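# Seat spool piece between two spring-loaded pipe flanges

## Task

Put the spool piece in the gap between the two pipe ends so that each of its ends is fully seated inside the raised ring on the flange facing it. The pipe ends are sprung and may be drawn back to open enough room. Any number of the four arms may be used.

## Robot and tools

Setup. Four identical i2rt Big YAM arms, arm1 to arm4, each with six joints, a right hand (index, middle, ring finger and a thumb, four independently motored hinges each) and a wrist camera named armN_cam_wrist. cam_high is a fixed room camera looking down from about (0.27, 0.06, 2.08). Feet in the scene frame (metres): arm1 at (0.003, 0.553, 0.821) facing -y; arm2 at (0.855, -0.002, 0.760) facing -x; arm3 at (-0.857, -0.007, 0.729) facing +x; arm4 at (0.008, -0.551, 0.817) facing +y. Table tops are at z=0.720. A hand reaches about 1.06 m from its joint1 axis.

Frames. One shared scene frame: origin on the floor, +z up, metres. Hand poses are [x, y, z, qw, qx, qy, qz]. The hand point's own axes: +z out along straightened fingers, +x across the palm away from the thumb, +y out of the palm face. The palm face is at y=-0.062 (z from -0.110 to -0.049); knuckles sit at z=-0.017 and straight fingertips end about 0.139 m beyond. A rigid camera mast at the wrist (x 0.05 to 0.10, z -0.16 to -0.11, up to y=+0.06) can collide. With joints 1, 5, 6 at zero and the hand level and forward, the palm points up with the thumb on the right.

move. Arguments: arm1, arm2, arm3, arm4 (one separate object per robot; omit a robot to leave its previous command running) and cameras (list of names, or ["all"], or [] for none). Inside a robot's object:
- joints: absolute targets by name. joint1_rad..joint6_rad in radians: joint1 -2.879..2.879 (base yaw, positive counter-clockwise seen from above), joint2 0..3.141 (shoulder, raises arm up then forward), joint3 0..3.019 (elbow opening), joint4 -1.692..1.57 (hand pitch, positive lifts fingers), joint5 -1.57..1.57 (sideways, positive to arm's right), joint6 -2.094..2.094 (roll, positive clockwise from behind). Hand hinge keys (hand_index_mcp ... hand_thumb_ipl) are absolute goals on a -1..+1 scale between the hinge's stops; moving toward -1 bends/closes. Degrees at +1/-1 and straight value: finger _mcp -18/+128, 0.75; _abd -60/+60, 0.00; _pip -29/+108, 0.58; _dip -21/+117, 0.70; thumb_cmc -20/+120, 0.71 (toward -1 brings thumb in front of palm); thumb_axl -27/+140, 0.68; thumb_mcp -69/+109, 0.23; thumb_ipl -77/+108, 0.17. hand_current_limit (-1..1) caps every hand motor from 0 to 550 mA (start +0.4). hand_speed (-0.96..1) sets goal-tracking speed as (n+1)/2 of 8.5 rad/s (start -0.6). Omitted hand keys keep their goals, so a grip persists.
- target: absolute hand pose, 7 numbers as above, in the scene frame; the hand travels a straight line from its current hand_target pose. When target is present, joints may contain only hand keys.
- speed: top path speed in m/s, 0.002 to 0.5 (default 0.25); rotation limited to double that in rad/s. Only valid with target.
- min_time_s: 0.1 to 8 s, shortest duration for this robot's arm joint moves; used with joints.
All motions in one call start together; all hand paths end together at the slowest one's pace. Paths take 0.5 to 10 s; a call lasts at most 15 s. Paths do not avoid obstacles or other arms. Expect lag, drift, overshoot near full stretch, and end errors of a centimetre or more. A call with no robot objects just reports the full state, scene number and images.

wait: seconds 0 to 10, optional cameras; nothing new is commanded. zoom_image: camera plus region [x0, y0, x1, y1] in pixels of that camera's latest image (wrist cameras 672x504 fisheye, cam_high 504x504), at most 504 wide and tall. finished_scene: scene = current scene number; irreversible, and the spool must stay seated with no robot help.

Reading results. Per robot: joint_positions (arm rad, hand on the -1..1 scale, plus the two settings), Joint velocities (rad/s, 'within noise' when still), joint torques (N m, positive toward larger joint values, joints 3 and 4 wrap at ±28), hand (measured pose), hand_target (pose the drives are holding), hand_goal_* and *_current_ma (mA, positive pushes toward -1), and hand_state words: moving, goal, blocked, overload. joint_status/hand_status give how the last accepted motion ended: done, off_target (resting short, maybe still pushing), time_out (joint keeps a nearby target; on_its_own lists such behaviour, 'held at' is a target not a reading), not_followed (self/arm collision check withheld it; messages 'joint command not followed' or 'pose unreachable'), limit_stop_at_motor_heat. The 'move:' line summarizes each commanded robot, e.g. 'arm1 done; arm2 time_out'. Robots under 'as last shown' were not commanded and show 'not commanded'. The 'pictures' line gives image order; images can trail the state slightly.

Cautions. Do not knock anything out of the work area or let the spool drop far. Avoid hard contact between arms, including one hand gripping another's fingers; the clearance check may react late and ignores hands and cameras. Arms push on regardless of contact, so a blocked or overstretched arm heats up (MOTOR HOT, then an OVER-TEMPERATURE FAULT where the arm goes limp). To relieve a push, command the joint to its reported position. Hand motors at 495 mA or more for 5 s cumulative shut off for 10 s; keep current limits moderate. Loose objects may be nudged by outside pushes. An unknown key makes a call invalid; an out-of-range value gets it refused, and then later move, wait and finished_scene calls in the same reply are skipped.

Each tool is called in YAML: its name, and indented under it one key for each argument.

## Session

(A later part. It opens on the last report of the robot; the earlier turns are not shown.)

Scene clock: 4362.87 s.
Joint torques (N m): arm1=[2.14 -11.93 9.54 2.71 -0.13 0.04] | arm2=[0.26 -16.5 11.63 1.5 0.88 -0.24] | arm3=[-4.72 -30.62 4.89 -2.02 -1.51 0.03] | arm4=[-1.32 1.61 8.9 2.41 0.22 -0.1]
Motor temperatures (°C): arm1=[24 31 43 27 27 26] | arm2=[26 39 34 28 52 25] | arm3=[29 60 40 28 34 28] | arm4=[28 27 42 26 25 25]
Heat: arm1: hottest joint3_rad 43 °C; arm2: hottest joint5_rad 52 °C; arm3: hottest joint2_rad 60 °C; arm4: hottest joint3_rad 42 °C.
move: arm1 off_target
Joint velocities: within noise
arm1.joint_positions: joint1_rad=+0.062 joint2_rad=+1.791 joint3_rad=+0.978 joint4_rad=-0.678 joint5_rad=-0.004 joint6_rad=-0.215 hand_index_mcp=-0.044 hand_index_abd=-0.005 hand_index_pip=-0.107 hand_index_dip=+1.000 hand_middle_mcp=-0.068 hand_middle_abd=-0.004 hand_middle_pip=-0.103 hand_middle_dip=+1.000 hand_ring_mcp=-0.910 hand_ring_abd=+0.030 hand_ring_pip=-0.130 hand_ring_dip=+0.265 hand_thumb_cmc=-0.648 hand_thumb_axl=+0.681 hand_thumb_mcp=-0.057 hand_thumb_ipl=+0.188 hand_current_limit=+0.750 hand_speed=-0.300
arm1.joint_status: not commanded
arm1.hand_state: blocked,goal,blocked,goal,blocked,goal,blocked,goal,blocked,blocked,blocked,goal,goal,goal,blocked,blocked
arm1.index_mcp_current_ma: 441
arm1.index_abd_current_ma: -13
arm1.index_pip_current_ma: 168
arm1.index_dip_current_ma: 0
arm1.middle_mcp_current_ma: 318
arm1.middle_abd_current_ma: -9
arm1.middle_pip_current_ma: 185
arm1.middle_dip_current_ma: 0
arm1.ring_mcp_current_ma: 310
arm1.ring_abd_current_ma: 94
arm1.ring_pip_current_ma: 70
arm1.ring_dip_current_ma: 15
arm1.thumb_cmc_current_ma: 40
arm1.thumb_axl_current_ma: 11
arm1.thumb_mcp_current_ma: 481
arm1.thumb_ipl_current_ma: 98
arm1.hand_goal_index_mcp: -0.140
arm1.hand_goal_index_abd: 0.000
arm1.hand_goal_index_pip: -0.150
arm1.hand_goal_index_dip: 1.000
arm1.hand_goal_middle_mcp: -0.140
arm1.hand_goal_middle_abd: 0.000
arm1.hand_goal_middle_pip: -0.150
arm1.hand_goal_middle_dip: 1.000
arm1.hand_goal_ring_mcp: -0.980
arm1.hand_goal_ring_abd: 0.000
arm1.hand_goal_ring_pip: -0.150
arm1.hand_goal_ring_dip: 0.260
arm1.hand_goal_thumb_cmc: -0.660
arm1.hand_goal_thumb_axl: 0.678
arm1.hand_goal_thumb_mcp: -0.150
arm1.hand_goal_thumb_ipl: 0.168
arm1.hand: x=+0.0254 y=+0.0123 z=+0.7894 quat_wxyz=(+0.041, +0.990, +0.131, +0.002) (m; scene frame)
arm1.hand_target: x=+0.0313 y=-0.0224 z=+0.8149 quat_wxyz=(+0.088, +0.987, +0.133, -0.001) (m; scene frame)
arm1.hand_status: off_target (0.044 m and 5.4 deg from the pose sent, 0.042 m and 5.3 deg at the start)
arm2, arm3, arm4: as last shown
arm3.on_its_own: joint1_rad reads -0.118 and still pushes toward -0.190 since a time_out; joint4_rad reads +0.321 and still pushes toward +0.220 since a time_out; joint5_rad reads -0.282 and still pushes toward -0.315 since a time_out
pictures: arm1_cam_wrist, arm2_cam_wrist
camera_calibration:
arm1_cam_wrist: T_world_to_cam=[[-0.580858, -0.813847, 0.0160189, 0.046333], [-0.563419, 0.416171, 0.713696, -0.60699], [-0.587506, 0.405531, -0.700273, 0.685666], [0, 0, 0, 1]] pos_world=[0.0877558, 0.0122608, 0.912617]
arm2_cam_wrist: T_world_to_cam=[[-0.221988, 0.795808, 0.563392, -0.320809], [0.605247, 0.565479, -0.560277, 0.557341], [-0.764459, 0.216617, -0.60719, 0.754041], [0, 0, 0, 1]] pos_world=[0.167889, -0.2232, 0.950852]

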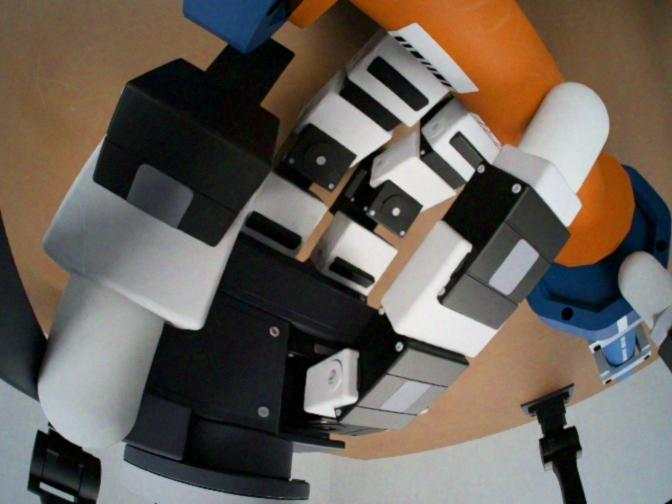

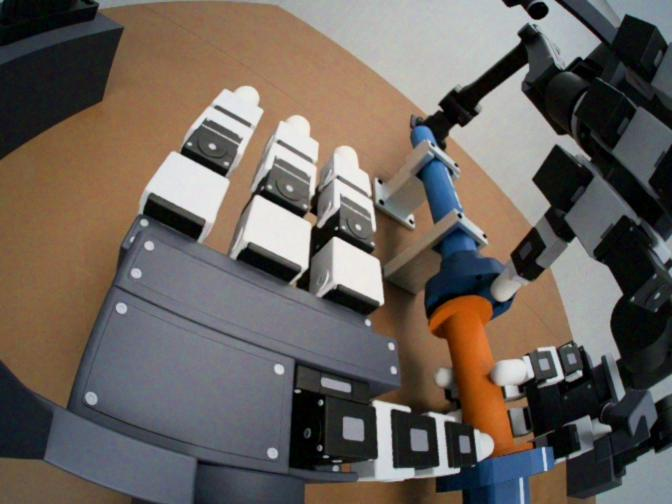

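wait:
  seconds: 0.1
  cameras: ["cam_high"]

zoom_image:
  camera: "cam_high"
  region: [195, 215, 245, 265]

zoom_image:
  camera: "cam_high"
  region: [195, 255, 255, 315]

Scene clock: 4404.83 s.
Joint torques (N m): arm1=[2.2 -11.93 9.52 2.71 -0.14 0.05] | arm2=[-0.38 -16.26 11.73 1.48 0.91 -0.26] | arm3=[-4.84 -30.62 4.85 -1.98 -1.52 0.03] | arm4=[-1.26 1.96 8.8 2.61 0.28 -0.08]
Motor temperatures (°C): arm1=[24 30 41 27 27 26] | arm2=[26 39 35 28 48 25] | arm3=[29 61 40 28 34 28] | arm4=[28 27 42 26 25 25]
Heat: arm1: hottest joint3_rad 41 °C; arm2: hottest joint5_rad 48 °C; arm3: hottest joint2_rad 61 °C; arm4: hottest joint3_rad 42 °C.
Joint velocities: within noise
arm1.joint_positions: joint1_rad=+0.062 joint2_rad=+1.791 joint3_rad=+0.978 joint4_rad=-0.678 joint5_rad=-0.004 joint6_rad=-0.215 hand_index_mcp=-0.044 hand_index_abd=-0.005 hand_index_pip=-0.107 hand_index_dip=+1.000 hand_middle_mcp=-0.068 hand_middle_abd=-0.004 hand_middle_pip=-0.103 hand_middle_dip=+1.000 hand_ring_mcp=-0.910 hand_ring_abd=+0.030 hand_ring_pip=-0.130 hand_ring_dip=+0.265 hand_thumb_cmc=-0.648 hand_thumb_axl=+0.681 hand_thumb_mcp=-0.057 hand_thumb_ipl=+0.188 hand_current_limit=+0.750 hand_speed=-0.300
arm1.joint_status: not commanded
arm1.hand_state: blocked,goal,blocked,goal,blocked,goal,blocked,goal,blocked,blocked,blocked,goal,goal,goal,blocked,blocked
arm1.index_mcp_current_ma: 441
arm1.index_abd_current_ma: -13
arm1.index_pip_current_ma: 168
arm1.index_dip_current_ma: 0
arm1.middle_mcp_current_ma: 318
arm1.middle_abd_current_ma: -9
arm1.middle_pip_current_ma: 185
arm1.middle_dip_current_ma: 0
arm1.ring_mcp_current_ma: 310
arm1.ring_abd_current_ma: 94
arm1.ring_pip_current_ma: 70
arm1.ring_dip_current_ma: 15
arm1.thumb_cmc_current_ma: 40
arm1.thumb_axl_current_ma: 11
arm1.thumb_mcp_current_ma: 481
arm1.thumb_ipl_current_ma: 98
arm1.hand_goal_index_mcp: -0.140
arm1.hand_goal_index_abd: 0.000
arm1.hand_goal_index_pip: -0.150
arm1.hand_goal_index_dip: 1.000
arm1.hand_goal_middle_mcp: -0.140
arm1.hand_goal_middle_abd: 0.000
arm1.hand_goal_middle_pip: -0.150
arm1.hand_goal_middle_dip: 1.000
arm1.hand_goal_ring_mcp: -0.980
arm1.hand_goal_ring_abd: 0.000
arm1.hand_goal_ring_pip: -0.150
arm1.hand_goal_ring_dip: 0.260
arm1.hand_goal_thumb_cmc: -0.660
arm1.hand_goal_thumb_axl: 0.678
arm1.hand_goal_thumb_mcp: -0.150
arm1.hand_goal_thumb_ipl: 0.168
arm1.hand: x=+0.0254 y=+0.0123 z=+0.7894 quat_wxyz=(+0.041, +0.990, +0.131, +0.002) (m; scene frame)
arm1.hand_target: x=+0.0313 y=-0.0224 z=+0.8149 quat_wxyz=(+0.088, +0.987, +0.133, -0.001) (m; scene frame)
arm1.hand_status: off_target (0.044 m and 5.4 deg from the pose sent, 0.042 m and 5.3 deg at the start)
arm2.joint_positions: joint1_rad=+0.268 joint2_rad=+2.309 joint3_rad=+1.480 joint4_rad=+0.809 joint5_rad=+0.012 joint6_rad=+0.024 hand_index_mcp=+0.758 hand_index_abd=+0.002 hand_index_pip=+0.580 hand_index_dip=+0.697 hand_middle_mcp=+0.759 hand_middle_abd=+0.001 hand_middle_pip=+0.580 hand_middle_dip=+0.698 hand_ring_mcp=+0.759 hand_ring_abd=+0.001 hand_ring_pip=+0.580 hand_ring_dip=+0.697 hand_thumb_cmc=+0.768 hand_thumb_axl=-0.412 hand_thumb_mcp=+0.260 hand_thumb_ipl=+0.184 hand_current_limit=+0.780 hand_speed=-0.300
arm2.joint_status: not commanded
arm2.hand_state: goal,goal,goal,goal,goal,goal,goal,goal,goal,goal,goal,goal,blocked,goal,blocked,goal
arm2.index_mcp_current_ma: 2
arm2.index_abd_current_ma: 0
arm2.index_pip_current_ma: 0
arm2.index_dip_current_ma: 0
arm2.middle_mcp_current_ma: 2
arm2.middle_abd_current_ma: 0
arm2.middle_pip_current_ma: 0
arm2.middle_dip_current_ma: 0
arm2.ring_mcp_current_ma: 2
arm2.ring_abd_current_ma: 0
arm2.ring_pip_current_ma: 0
arm2.ring_dip_current_ma: 0
arm2.thumb_cmc_current_ma: 59
arm2.thumb_axl_current_ma: -5
arm2.thumb_mcp_current_ma: 32
arm2.thumb_ipl_current_ma: 8
arm2.hand_goal_index_mcp: 0.750
arm2.hand_goal_index_abd: 0.000
arm2.hand_goal_index_pip: 0.580
arm2.hand_goal_index_dip: 0.700
arm2.hand_goal_middle_mcp: 0.750
arm2.hand_goal_middle_abd: 0.000
arm2.hand_goal_middle_pip: 0.580
arm2.hand_goal_middle_dip: 0.700
arm2.hand_goal_ring_mcp: 0.750
arm2.hand_goal_ring_abd: 0.000
arm2.hand_goal_ring_pip: 0.580
arm2.hand_goal_ring_dip: 0.700
arm2.hand_goal_thumb_cmc: 0.714
arm2.hand_goal_thumb_axl: -0.400
arm2.hand_goal_thumb_mcp: 0.230
arm2.hand_goal_thumb_ipl: 0.170
arm2.hand: x=+0.0421 y=-0.1918 z=+0.9221 quat_wxyz=(-0.557, -0.559, +0.444, +0.423) (m; scene frame)
arm2.hand_target: x=+0.0311 y=-0.1821 z=+0.9302 quat_wxyz=(-0.551, -0.551, +0.443, +0.442) (m; scene frame)
arm2.hand_status: not commanded
arm3.joint_positions: joint1_rad=-0.118 joint2_rad=+2.142 joint3_rad=+1.873 joint4_rad=+0.321 joint5_rad=-0.282 joint6_rad=+1.867 hand_index_mcp=-0.418 hand_index_abd=+0.001 hand_index_pip=-0.677 hand_index_dip=-0.098 hand_middle_mcp=-0.419 hand_middle_abd=+0.002 hand_middle_pip=-0.680 hand_middle_dip=-0.098 hand_ring_mcp=-0.419 hand_ring_abd=+0.000 hand_ring_pip=-0.680 hand_ring_dip=-0.098 hand_thumb_cmc=+0.650 hand_thumb_axl=-0.430 hand_thumb_mcp=+0.247 hand_thumb_ipl=+0.182 hand_current_limit=+0.780 hand_speed=-0.300
arm3.joint_status: not commanded
arm3.hand_state: goal,goal,goal,goal,goal,goal,goal,goal,goal,goal,goal,goal,blocked,goal,goal,goal
arm3.index_mcp_current_ma: 3
arm3.index_abd_current_ma: 1
arm3.index_pip_current_ma: 4
arm3.index_dip_current_ma: 4
arm3.middle_mcp_current_ma: 1
arm3.middle_abd_current_ma: 2
arm3.middle_pip_current_ma: 0
arm3.middle_dip_current_ma: 4
arm3.ring_mcp_current_ma: 2
arm3.ring_abd_current_ma: -1
arm3.ring_pip_current_ma: 1
arm3.ring_dip_current_ma: 4
arm3.thumb_cmc_current_ma: -229
arm3.thumb_axl_current_ma: -31
arm3.thumb_mcp_current_ma: -42
arm3.thumb_ipl_current_ma: 4
arm3.hand_goal_index_mcp: -0.420
arm3.hand_goal_index_abd: 0.000
arm3.hand_goal_index_pip: -0.680
arm3.hand_goal_index_dip: -0.100
arm3.hand_goal_middle_mcp: -0.420
arm3.hand_goal_middle_abd: 0.000
arm3.hand_goal_middle_pip: -0.680
arm3.hand_goal_middle_dip: -0.100
arm3.hand_goal_ring_mcp: -0.420
arm3.hand_goal_ring_abd: 0.000
arm3.hand_goal_ring_pip: -0.680
arm3.hand_goal_ring_dip: -0.100
arm3.hand_goal_thumb_cmc: 0.714
arm3.hand_goal_thumb_axl: -0.420
arm3.hand_goal_thumb_mcp: 0.260
arm3.hand_goal_thumb_ipl: 0.180
arm3.on_its_own: joint1_rad reads -0.118 and still pushes toward -0.190 since a time_out; joint4_rad reads +0.321 and still pushes toward +0.220 since a time_out; joint5_rad reads -0.282 and still pushes toward -0.315 since a time_out
arm3.hand: x=+0.0506 y=-0.1419 z=+1.0020 quat_wxyz=(-0.159, +0.690, -0.043, +0.705) (m; scene frame)
arm3.hand_target: x=+0.0087 y=-0.1933 z=+1.0274 quat_wxyz=(-0.156, +0.708, -0.073, +0.685) (m; scene frame)
arm3.hand_status: not commanded
arm4.joint_positions: joint1_rad=-0.465 joint2_rad=+0.615 joint3_rad=+1.366 joint4_rad=-1.199 joint5_rad=+0.099 joint6_rad=+1.070 hand_index_mcp=+0.756 hand_index_abd=+0.000 hand_index_pip=+0.577 hand_index_dip=+0.696 hand_middle_mcp=+0.756 hand_middle_abd=+0.000 hand_middle_pip=+0.577 hand_middle_dip=+0.696 hand_ring_mcp=+0.756 hand_ring_abd=+0.000 hand_ring_pip=+0.577 hand_ring_dip=+0.696 hand_thumb_cmc=+0.716 hand_thumb_axl=+0.677 hand_thumb_mcp=+0.226 hand_thumb_ipl=+0.168 hand_current_limit=+0.400 hand_speed=-0.600
arm4.joint_status: not commanded
arm4.hand_state: goal,goal,goal,goal,goal,goal,goal,goal,goal,goal,goal,goal,goal,goal,goal,goal
arm4.index_mcp_current_ma: 0
arm4.index_abd_current_ma: 0
arm4.index_pip_current_ma: 0
arm4.index_dip_current_ma: 0
arm4.middle_mcp_current_ma: 0
arm4.middle_abd_current_ma: 0
arm4.middle_pip_current_ma: 0
arm4.middle_dip_current_ma: 0
arm4.ring_mcp_current_ma: 0
arm4.ring_abd_current_ma: 0
arm4.ring_pip_current_ma: 0
arm4.ring_dip_current_ma: 0
arm4.thumb_cmc_current_ma: 0
arm4.thumb_axl_current_ma: 0
arm4.thumb_mcp_current_ma: 0
arm4.thumb_ipl_current_ma: 0
arm4.hand_goal_index_mcp: 0.754
arm4.hand_goal_index_abd: 0.000
arm4.hand_goal_index_pip: 0.576
arm4.hand_goal_index_dip: 0.696
arm4.hand_goal_middle_mcp: 0.754
arm4.hand_goal_middle_abd: 0.000
arm4.hand_goal_middle_pip: 0.576
arm4.hand_goal_middle_dip: 0.696
arm4.hand_goal_ring_mcp: 0.754
arm4.hand_goal_ring_abd: 0.000
arm4.hand_goal_ring_pip: 0.576
arm4.hand_goal_ring_dip: 0.696
arm4.hand_goal_thumb_cmc: 0.714
arm4.hand_goal_thumb_axl: 0.678
arm4.hand_goal_thumb_mcp: 0.226
arm4.hand_goal_thumb_ipl: 0.168
arm4.hand: x=+0.2036 y=-0.3639 z=+1.4001 quat_wxyz=(-0.114, +0.600, +0.595, +0.523) (m; scene frame)
arm4.hand_target: x=+0.2018 y=-0.3671 z=+1.4143 quat_wxyz=(-0.119, +0.594, +0.588, +0.536) (m; scene frame)
arm4.hand_status: not commanded
wait: 0.10 s; at rest from the start
pictures: cam_high

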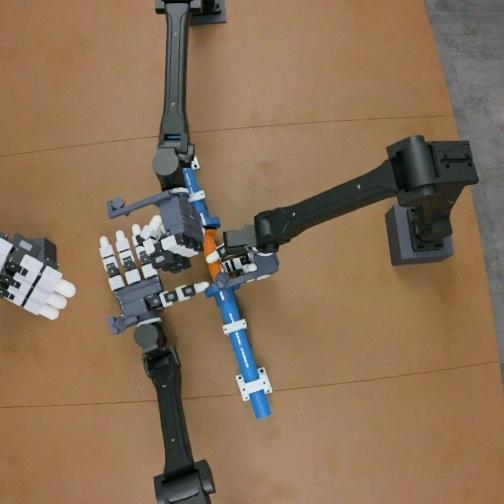

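Scaled by 10.080 from the camera's 504x504 image, which has a finer 720x720 frame.

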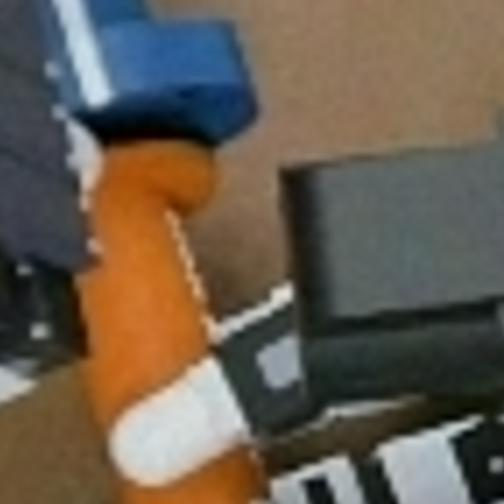

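Scaled by 8.400 from the camera's 504x504 image, which has a finer 720x720 frame.

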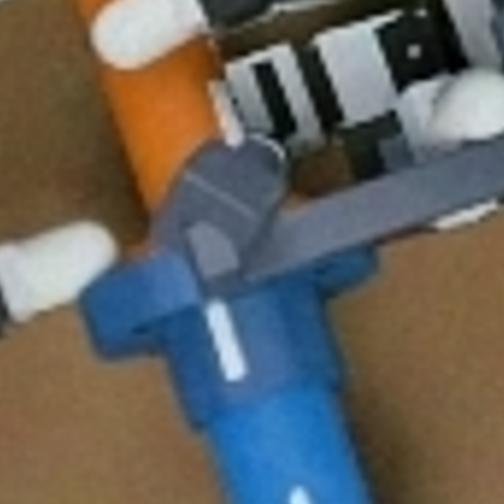

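move:
  arm1: {"target": [0.0291, -0.0234, 0.8280, 0.0908, 0.9859, 0.1358, -0.0364], "speed": 0.05}
  cameras: ["arm2_cam_wrist", "arm1_cam_wrist", "cam_high"]

zoom_image:
  camera: "arm2_cam_wrist"
  region: [400, 240, 580, 500]

zoom_image:
  camera: "arm1_cam_wrist"
  region: [500, 130, 672, 330]

zoom_image:
  camera: "cam_high"
  region: [195, 215, 245, 265]

Scene clock: 4459.17 s.
Joint torques (N m): arm1=[2.26 -14.27 9.28 1.98 0.06 0.11] | arm2=[-0.32 -16.44 11.67 1.51 0.87 -0.24] | arm3=[-4.78 -30.62 4.82 -1.96 -1.53 0.01] | arm4=[-1.26 2.02 8.94 2.47 0.21 -0.12]
Motor temperatures (°C): arm1=[24 30 40 27 27 26] | arm2=[26 38 35 28 44 25] | arm3=[29 61 40 28 34 28] | arm4=[28 27 42 26 25 25]
Heat: arm1: hottest joint3_rad 40 °C; arm2: hottest joint5_rad 44 °C; arm3: hottest joint2_rad 61 °C; arm4: hottest joint3_rad 42 °C.
move: arm1 off_target
Joint velocities: within noise
arm1.joint_positions: joint1_rad=+0.080 joint2_rad=+1.791 joint3_rad=+0.978 joint4_rad=-0.677 joint5_rad=+0.065 joint6_rad=-0.213 hand_index_mcp=-0.044 hand_index_abd=-0.005 hand_index_pip=-0.107 hand_index_dip=+1.000 hand_middle_mcp=-0.068 hand_middle_abd=-0.004 hand_middle_pip=-0.103 hand_middle_dip=+1.000 hand_ring_mcp=-0.910 hand_ring_abd=+0.030 hand_ring_pip=-0.130 hand_ring_dip=+0.265 hand_thumb_cmc=-0.648 hand_thumb_axl=+0.681 hand_thumb_mcp=-0.057 hand_thumb_ipl=+0.188 hand_current_limit=+0.750 hand_speed=-0.300
arm1.joint_status: not commanded
arm1.hand_state: blocked,goal,blocked,goal,blocked,goal,blocked,goal,blocked,blocked,blocked,goal,goal,goal,blocked,blocked
arm1.index_mcp_current_ma: 441
arm1.index_abd_current_ma: -13
arm1.index_pip_current_ma: 168
arm1.index_dip_current_ma: 0
arm1.middle_mcp_current_ma: 318
arm1.middle_abd_current_ma: -9
arm1.middle_pip_current_ma: 185
arm1.middle_dip_current_ma: 0
arm1.ring_mcp_current_ma: 310
arm1.ring_abd_current_ma: 94
arm1.ring_pip_current_ma: 70
arm1.ring_dip_current_ma: 15
arm1.thumb_cmc_current_ma: 40
arm1.thumb_axl_current_ma: 11
arm1.thumb_mcp_current_ma: 481
arm1.thumb_ipl_current_ma: 99
arm1.hand_goal_index_mcp: -0.140
arm1.hand_goal_index_abd: 0.000
arm1.hand_goal_index_pip: -0.150
arm1.hand_goal_index_dip: 1.000
arm1.hand_goal_middle_mcp: -0.140
arm1.hand_goal_middle_abd: 0.000
arm1.hand_goal_middle_pip: -0.150
arm1.hand_goal_middle_dip: 1.000
arm1.hand_goal_ring_mcp: -0.980
arm1.hand_goal_ring_abd: 0.000
arm1.hand_goal_ring_pip: -0.150
arm1.hand_goal_ring_dip: 0.260
arm1.hand_goal_thumb_cmc: -0.660
arm1.hand_goal_thumb_axl: 0.678
arm1.hand_goal_thumb_mcp: -0.150
arm1.hand_goal_thumb_ipl: 0.168
arm1.hand: x=+0.0229 y=+0.0117 z=+0.7902 quat_wxyz=(+0.039, +0.989, +0.138, -0.032) (m; scene frame)
arm1.hand_target: x=+0.0291 y=-0.0210 z=+0.8292 quat_wxyz=(+0.091, +0.986, +0.136, -0.036) (m; scene frame)
arm1.hand_status: off_target (0.052 m and 6.0 deg from the pose sent, 0.053 m and 7.3 deg at the start)
arm2, arm3, arm4: as last shown
arm3.on_its_own: joint1_rad reads -0.118 and still pushes toward -0.190 since a time_out; joint4_rad reads +0.321 and still pushes toward +0.220 since a time_out; joint5_rad reads -0.282 and still pushes toward -0.315 since a time_out
pictures: arm1_cam_wrist, arm2_cam_wrist, cam_high
camera_calibration:
arm1_cam_wrist: T_world_to_cam=[[-0.570071, -0.819434, 0.059558, 0.00974677], [-0.51808, 0.41479, 0.748025, -0.636844], [-0.637662, 0.395572, -0.660992, 0.65527], [0, 0, 0, 1]] pos_world=[0.0934607, 0.0129373, 0.908923]
arm2_cam_wrist: T_world_to_cam=[[-0.221988, 0.795808, 0.563392, -0.320809], [0.605247, 0.565479, -0.560277, 0.557341], [-0.764459, 0.216617, -0.60719, 0.754041], [0, 0, 0, 1]] pos_world=[0.167889, -0.2232, 0.950852]

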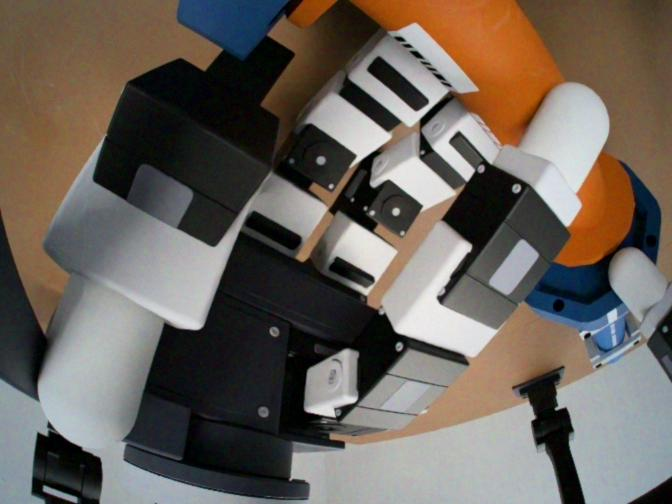

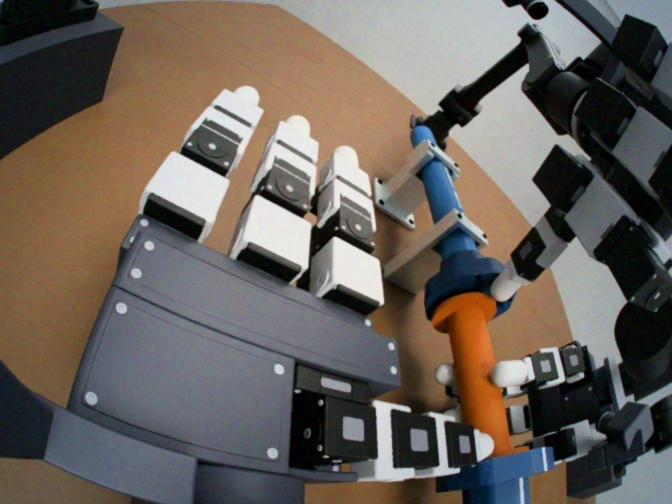

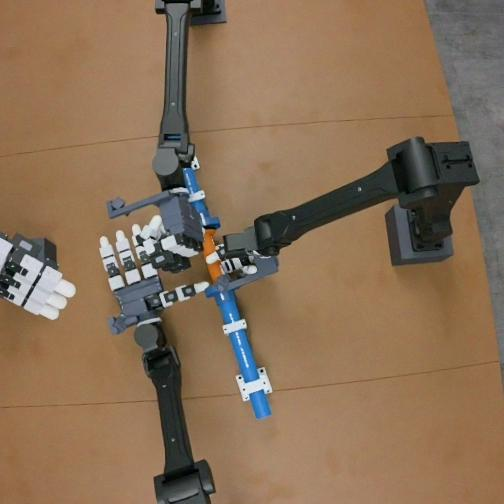

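Scaled by 1.938 from the camera's 672x504 image, which has a finer 960x720 frame.

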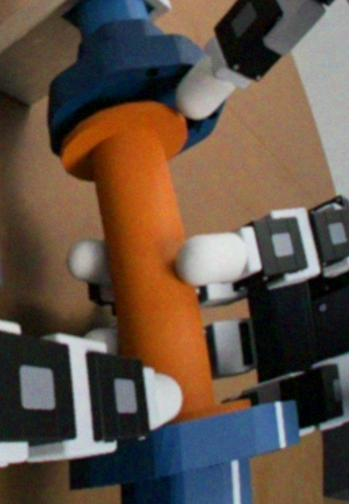

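Scaled by 2.520 from the camera's 672x504 image, which has a finer 960x720 frame.

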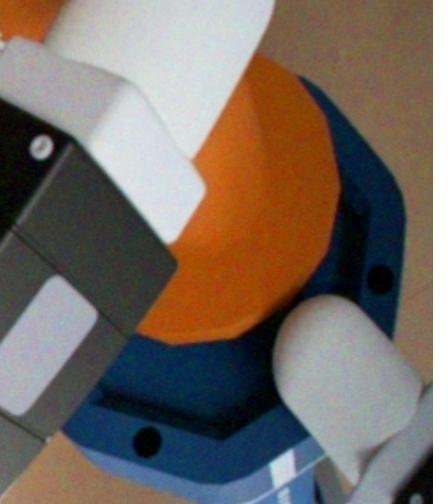

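Scaled by 10.080 from the camera's 504x504 image, which has a finer 720x720 frame.

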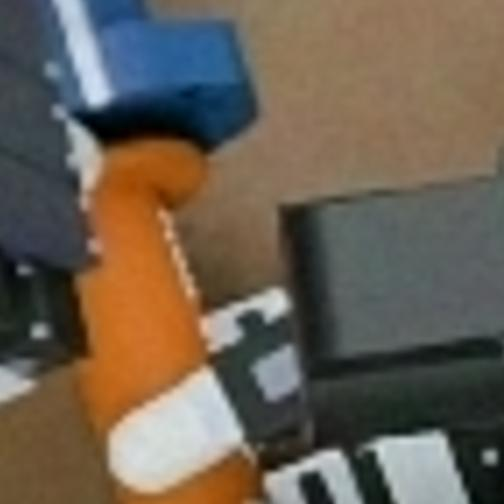

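zoom_image:
  camera: "arm2_cam_wrist"
  region: [410, 230, 530, 350]

zoom_image:
  camera: "arm2_cam_wrist"
  region: [460, 410, 570, 504]

Scaled by 4.200 from the camera's 672x504 image, which has a finer 960x720 frame.

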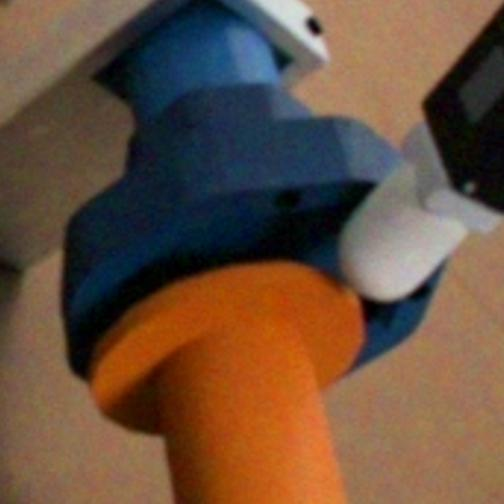

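Scaled by 4.582 from the camera's 672x504 image, which has a finer 960x720 frame.

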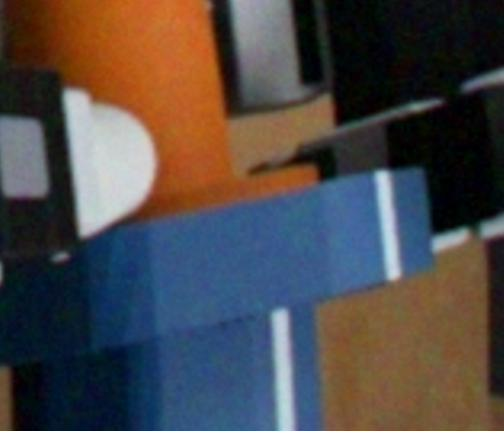

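move:
  arm1: {"target": [0.0301, -0.0221, 0.8280, 0.0903, 0.9888, 0.1067, -0.0522], "speed": 0.05}
  cameras: ["arm2_cam_wrist", "arm1_cam_wrist", "cam_high"]

zoom_image:
  camera: "arm2_cam_wrist"
  region: [410, 230, 530, 350]

zoom_image:
  camera: "arm2_cam_wrist"
  region: [460, 410, 570, 504]

zoom_image:
  camera: "arm1_cam_wrist"
  region: [500, 130, 672, 330]

zoom_image:
  camera: "cam_high"
  region: [190, 220, 260, 290]

Scene clock: 4577.83 s.
Joint torques (N m): arm1=[2.43 -14.1 9.25 1.89 0.06 0.24] | arm2=[-0.5 -16.21 11.66 1.47 0.89 -0.27] | arm3=[-4.72 -30.74 4.86 -1.92 -1.54 0.03] | arm4=[-0.73 1.44 8.84 2.36 0.23 -0.07]
Motor temperatures (°C): arm1=[24 31 40 27 27 26] | arm2=[26 38 36 28 38 25] | arm3=[29 62 39 28 34 28] | arm4=[28 27 43 26 25 25]
Heat: arm1: hottest joint3_rad 40 °C; arm2: hottest joint2_rad 38 °C; arm3: hottest joint2_rad 62 °C; arm4: hottest joint3_rad 43 °C.
move: arm1 off_target
Joint velocities: within noise
arm1.joint_positions: joint1_rad=+0.104 joint2_rad=+1.791 joint3_rad=+0.978 joint4_rad=-0.677 joint5_rad=+0.108 joint6_rad=-0.143 hand_index_mcp=-0.044 hand_index_abd=-0.005 hand_index_pip=-0.107 hand_index_dip=+1.000 hand_middle_mcp=-0.068 hand_middle_abd=-0.004 hand_middle_pip=-0.103 hand_middle_dip=+1.000 hand_ring_mcp=-0.910 hand_ring_abd=+0.030 hand_ring_pip=-0.130 hand_ring_dip=+0.265 hand_thumb_cmc=-0.648 hand_thumb_axl=+0.681 hand_thumb_mcp=-0.057 hand_thumb_ipl=+0.189 hand_current_limit=+0.750 hand_speed=-0.300
arm1.joint_status: not commanded
arm1.hand_state: blocked,goal,blocked,goal,blocked,goal,blocked,goal,blocked,blocked,blocked,goal,goal,goal,blocked,blocked
arm1.index_mcp_current_ma: 441
arm1.index_abd_current_ma: -13
arm1.index_pip_current_ma: 168
arm1.index_dip_current_ma: 0
arm1.middle_mcp_current_ma: 318
arm1.middle_abd_current_ma: -9
arm1.middle_pip_current_ma: 185
arm1.middle_dip_current_ma: 0
arm1.ring_mcp_current_ma: 310
arm1.ring_abd_current_ma: 94
arm1.ring_pip_current_ma: 70
arm1.ring_dip_current_ma: 15
arm1.thumb_cmc_current_ma: 40
arm1.thumb_axl_current_ma: 11
arm1.thumb_mcp_current_ma: 481
arm1.thumb_ipl_current_ma: 101
arm1.hand_goal_index_mcp: -0.140
arm1.hand_goal_index_abd: 0.000
arm1.hand_goal_index_pip: -0.150
arm1.hand_goal_index_dip: 1.000
arm1.hand_goal_middle_mcp: -0.140
arm1.hand_goal_middle_abd: 0.000
arm1.hand_goal_middle_pip: -0.150
arm1.hand_goal_middle_dip: 1.000
arm1.hand_goal_ring_mcp: -0.980
arm1.hand_goal_ring_abd: 0.000
arm1.hand_goal_ring_pip: -0.150
arm1.hand_goal_ring_dip: 0.260
arm1.hand_goal_thumb_cmc: -0.660
arm1.hand_goal_thumb_axl: 0.678
arm1.hand_goal_thumb_mcp: -0.150
arm1.hand_goal_thumb_ipl: 0.168
arm1.hand: x=+0.0225 y=+0.0117 z=+0.7916 quat_wxyz=(+0.040, +0.991, +0.114, -0.051) (m; scene frame)
arm1.hand_target: x=+0.0301 y=-0.0199 z=+0.8291 quat_wxyz=(+0.090, +0.989, +0.107, -0.051) (m; scene frame)
arm1.hand_status: off_target (0.050 m and 5.8 deg from the pose sent, 0.051 m and 7.3 deg at the start)
arm2, arm3, arm4: as last shown
arm3.on_its_own: joint1_rad reads -0.118 and still pushes toward -0.190 since a time_out; joint4_rad reads +0.321 and still pushes toward +0.220 since a time_out; joint5_rad reads -0.282 and still pushes toward -0.315 since a time_out
pictures: arm1_cam_wrist, arm2_cam_wrist, cam_high
camera_calibration:
arm1_cam_wrist: T_world_to_cam=[[-0.606697, -0.790052, 0.0879558, -0.0124849], [-0.469404, 0.445347, 0.762447, -0.650945], [-0.641544, 0.421288, -0.641044, 0.640015], [0, 0, 0, 1]] pos_world=[0.0974672, 0.0104025, 0.907688]
arm2_cam_wrist: T_world_to_cam=[[-0.221988, 0.795808, 0.563392, -0.320809], [0.605247, 0.565479, -0.560277, 0.557341], [-0.764459, 0.216617, -0.60719, 0.754041], [0, 0, 0, 1]] pos_world=[0.167889, -0.2232, 0.950852]

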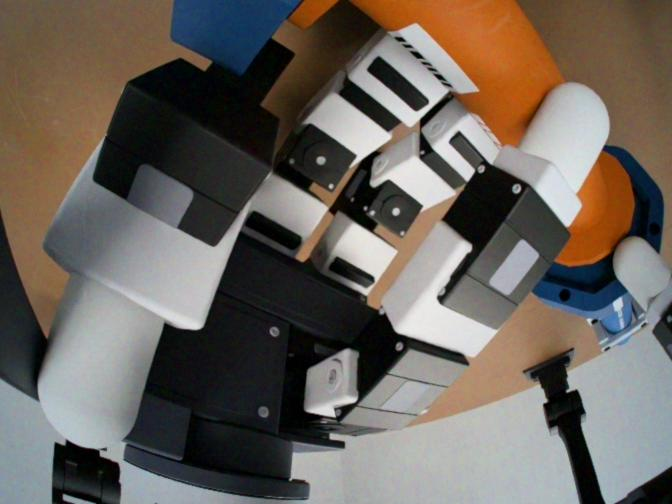

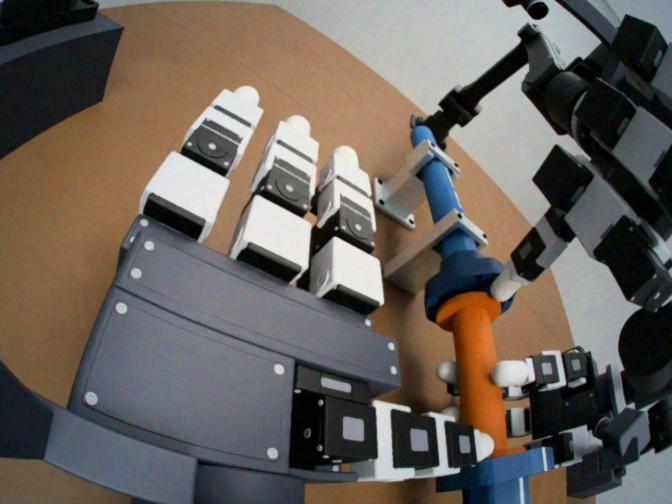

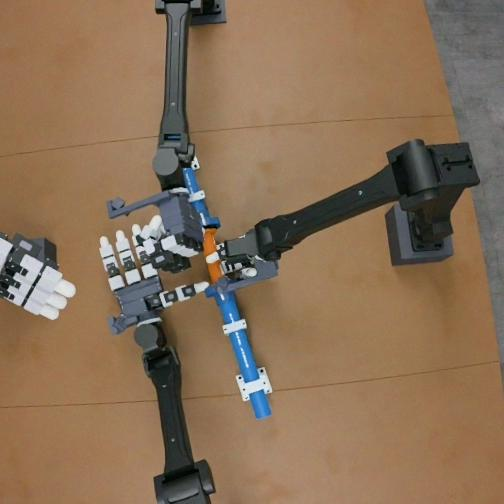

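Scaled by 4.200 from the camera's 672x504 image, which has a finer 960x720 frame.

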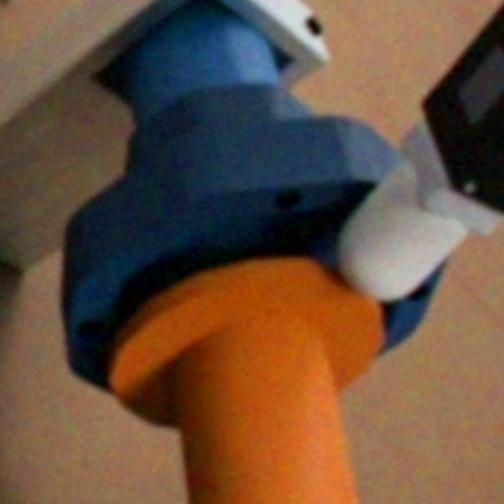

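Scaled by 4.582 from the camera's 672x504 image, which has a finer 960x720 frame.

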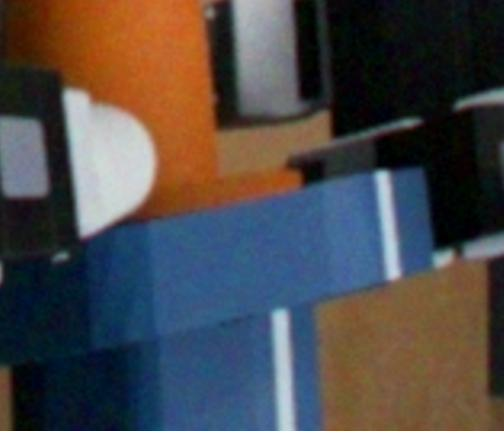

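Scaled by 2.520 from the camera's 672x504 image, which has a finer 960x720 frame.

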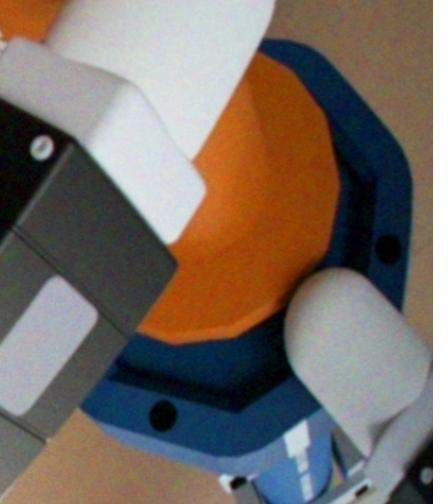

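Scaled by 7.200 from the camera's 504x504 image, which has a finer 720x720 frame.

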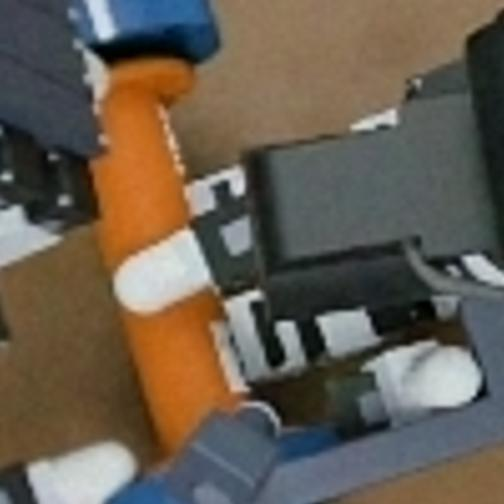

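move:
  arm2: {"target": [0.0155, -0.1860, 0.9300, -0.5515, -0.5515, 0.4426, 0.4426], "speed": 0.06}
  cameras: ["arm2_cam_wrist", "arm1_cam_wrist", "cam_high"]

zoom_image:
  camera: "arm2_cam_wrist"
  region: [400, 230, 580, 500]

zoom_image:
  camera: "arm1_cam_wrist"
  region: [500, 130, 672, 330]

zoom_image:
  camera: "cam_high"
  region: [190, 220, 260, 290]

Scene clock: 4605.17 s.
Joint torques (N m): arm1=[2.43 -14.1 9.26 1.89 -0.16 0.17] | arm2=[-0.26 -16.15 13.03 1.37 0.26 -0.14] | arm3=[-4.78 -30.51 4.82 -1.94 -1.5 0.02] | arm4=[-0.44 1.79 8.72 2.58 0.22 -0.05]
Motor temperatures (°C): arm1=[24 31 40 27 27 26] | arm2=[26 38 36 28 37 25] | arm3=[29 62 39 28 34 28] | arm4=[28 27 43 26 25 25]
Heat: arm1: hottest joint3_rad 40 °C; arm2: hottest joint2_rad 38 °C; arm3: hottest joint2_rad 62 °C; arm4: hottest joint3_rad 43 °C.
move: arm2 off_target
Joint velocities: within noise
arm1, arm3, arm4: as last shown
arm1.joint_positions: joint1_rad=+0.104 joint2_rad=+1.791 joint3_rad=+0.978 joint4_rad=-0.677 joint5_rad=+0.113 joint6_rad=-0.135 hand_index_mcp=-0.044 hand_index_abd=-0.005 hand_index_pip=-0.107 hand_index_dip=+1.000 hand_middle_mcp=-0.068 hand_middle_abd=-0.004 hand_middle_pip=-0.103 hand_middle_dip=+1.000 hand_ring_mcp=-0.910 hand_ring_abd=+0.030 hand_ring_pip=-0.130 hand_ring_dip=+0.265 hand_thumb_cmc=-0.648 hand_thumb_axl=+0.681 hand_thumb_mcp=-0.057 hand_thumb_ipl=+0.189 hand_current_limit=+0.750 hand_speed=-0.300
arm1.thumb_cmc_current_ma: 41
arm1.thumb_ipl_current_ma: 102
arm1.hand: x=+0.0210 y=+0.0117 z=+0.7919 quat_wxyz=(+0.040, +0.992, +0.110, -0.054) (m; scene frame)
arm1.hand_target: x=+0.0302 y=-0.0199 z=+0.8291 quat_wxyz=(+0.090, +0.989, +0.107, -0.051) (m; scene frame)
arm2.joint_positions: joint1_rad=+0.268 joint2_rad=+2.330 joint3_rad=+1.523 joint4_rad=+0.781 joint5_rad=+0.028 joint6_rad=+0.012 hand_index_mcp=+0.758 hand_index_abd=+0.002 hand_index_pip=+0.580 hand_index_dip=+0.697 hand_middle_mcp=+0.759 hand_middle_abd=+0.001 hand_middle_pip=+0.580 hand_middle_dip=+0.698 hand_ring_mcp=+0.759 hand_ring_abd=+0.001 hand_ring_pip=+0.580 hand_ring_dip=+0.697 hand_thumb_cmc=+0.738 hand_thumb_axl=-0.402 hand_thumb_mcp=+0.242 hand_thumb_ipl=+0.175 hand_current_limit=+0.780 hand_speed=-0.300
arm2.joint_status: not commanded
arm2.hand_state: goal,goal,goal,goal,goal,goal,goal,goal,goal,goal,goal,goal,blocked,goal,goal,goal
arm2.index_mcp_current_ma: 2
arm2.index_abd_current_ma: 0
arm2.index_pip_current_ma: 0
arm2.index_dip_current_ma: 0
arm2.middle_mcp_current_ma: 2
arm2.middle_abd_current_ma: 0
arm2.middle_pip_current_ma: 0
arm2.middle_dip_current_ma: 0
arm2.ring_mcp_current_ma: 2
arm2.ring_abd_current_ma: 0
arm2.ring_pip_current_ma: 0
arm2.ring_dip_current_ma: 0
arm2.thumb_cmc_current_ma: 13
arm2.thumb_axl_current_ma: 0
arm2.thumb_mcp_current_ma: 5
arm2.thumb_ipl_current_ma: 1
arm2.hand_goal_index_mcp: 0.750
arm2.hand_goal_index_abd: 0.000
arm2.hand_goal_index_pip: 0.580
arm2.hand_goal_index_dip: 0.700
arm2.hand_goal_middle_mcp: 0.750
arm2.hand_goal_middle_abd: 0.000
arm2.hand_goal_middle_pip: 0.580
arm2.hand_goal_middle_dip: 0.700
arm2.hand_goal_ring_mcp: 0.750
arm2.hand_goal_ring_abd: 0.000
arm2.hand_goal_ring_pip: 0.580
arm2.hand_goal_ring_dip: 0.700
arm2.hand_goal_thumb_cmc: 0.714
arm2.hand_goal_thumb_axl: -0.400
arm2.hand_goal_thumb_mcp: 0.230
arm2.hand_goal_thumb_ipl: 0.170
arm2.hand: x=+0.0309 y=-0.1930 z=+0.9201 quat_wxyz=(-0.549, -0.560, +0.446, +0.430) (m; scene frame)
arm2.hand_target: x=+0.0173 y=-0.1855 z=+0.9302 quat_wxyz=(-0.551, -0.552, +0.443, +0.443) (m; scene frame)
arm2.hand_status: off_target (0.020 m and 1.8 deg from the pose sent, 0.028 m and 2.5 deg at the start)
arm3.on_its_own: joint1_rad reads -0.118 and still pushes toward -0.190 since a time_out; joint4_rad reads +0.321 and still pushes toward +0.220 since a time_out; joint5_rad reads -0.282 and still pushes toward -0.315 since a time_out
pictures: arm1_cam_wrist, arm2_cam_wrist, cam_high
camera_calibration:
arm1_cam_wrist: T_world_to_cam=[[-0.612605, -0.785077, 0.0914781, -0.0162145], [-0.462594, 0.449977, 0.763889, -0.653191], [-0.640875, 0.425645, -0.638831, 0.637332], [0, 0, 0, 1]] pos_world=[0.0963549, 0.0099139, 0.907596]
arm2_cam_wrist: T_world_to_cam=[[-0.211075, 0.79118, 0.574005, -0.332227], [0.615696, 0.563713, -0.550588, 0.554093], [-0.759188, 0.237197, -0.606112, 0.747324], [0, 0, 0, 1]] pos_world=[0.156082, -0.226761, 0.948738]

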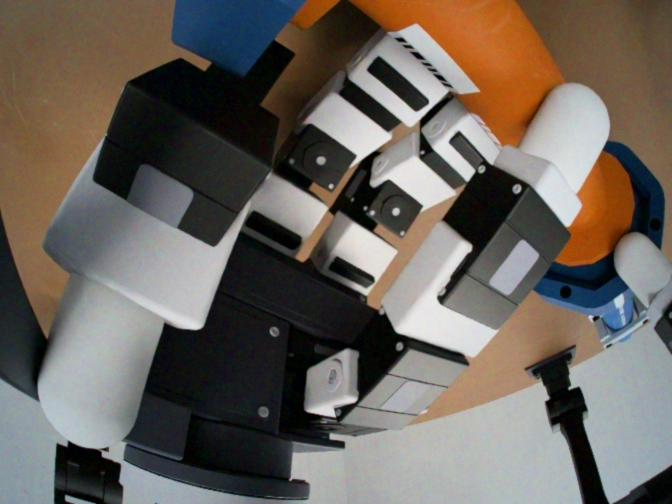

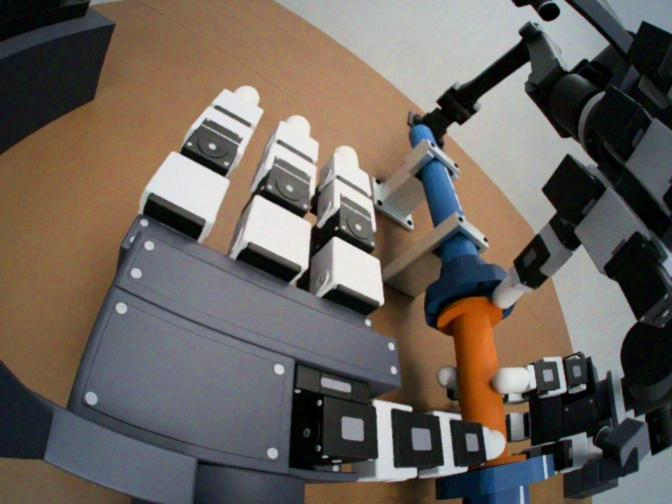

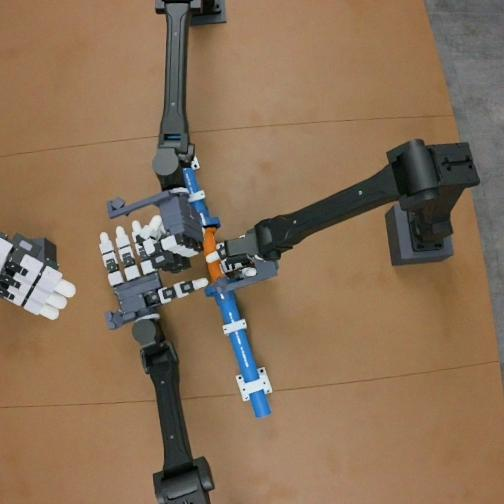

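Scaled by 1.867 from the camera's 672x504 image, which has a finer 960x720 frame.

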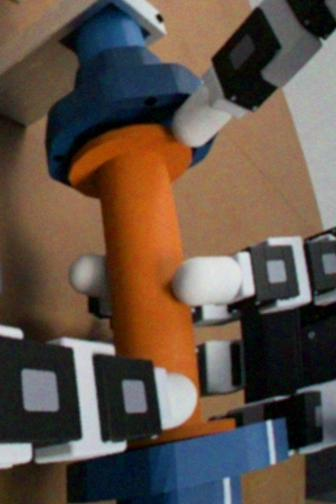

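Scaled by 2.520 from the camera's 672x504 image, which has a finer 960x720 frame.

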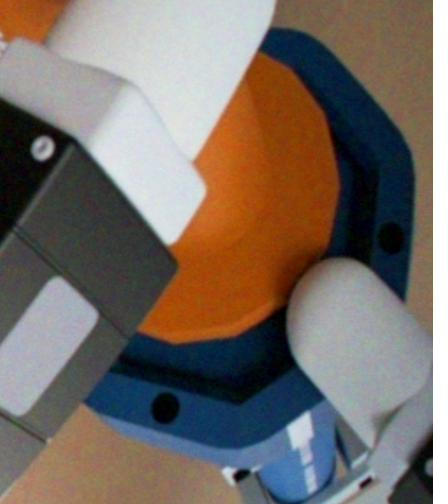

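Scaled by 7.200 from the camera's 504x504 image, which has a finer 720x720 frame.

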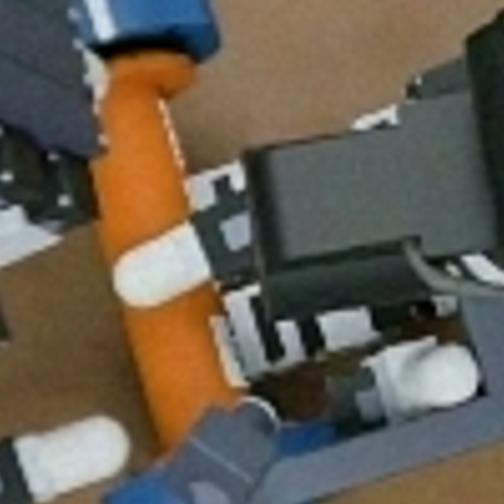

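zoom_image:
  camera: "arm2_cam_wrist"
  region: [460, 410, 570, 504]

zoom_image:
  camera: "cam_high"
  region: [195, 255, 255, 315]

zoom_image:
  camera: "arm1_cam_wrist"
  region: [160, 0, 330, 85]

Scaled by 4.582 from the camera's 672x504 image, which has a finer 960x720 frame.

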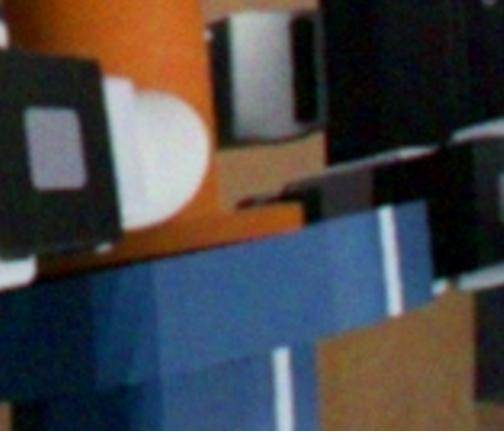

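Scaled by 8.400 from the camera's 504x504 image, which has a finer 720x720 frame.

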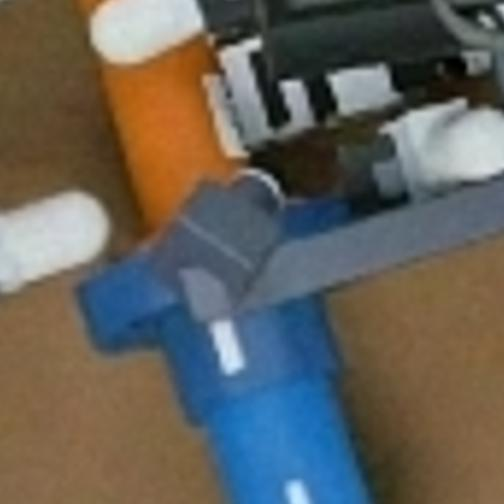

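Scaled by 2.965 from the camera's 672x504 image, which has a finer 960x720 frame.

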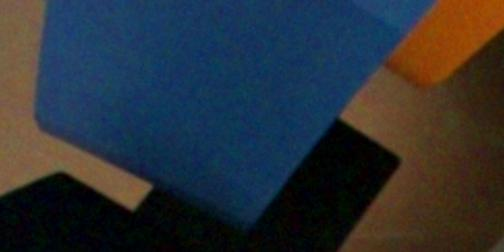

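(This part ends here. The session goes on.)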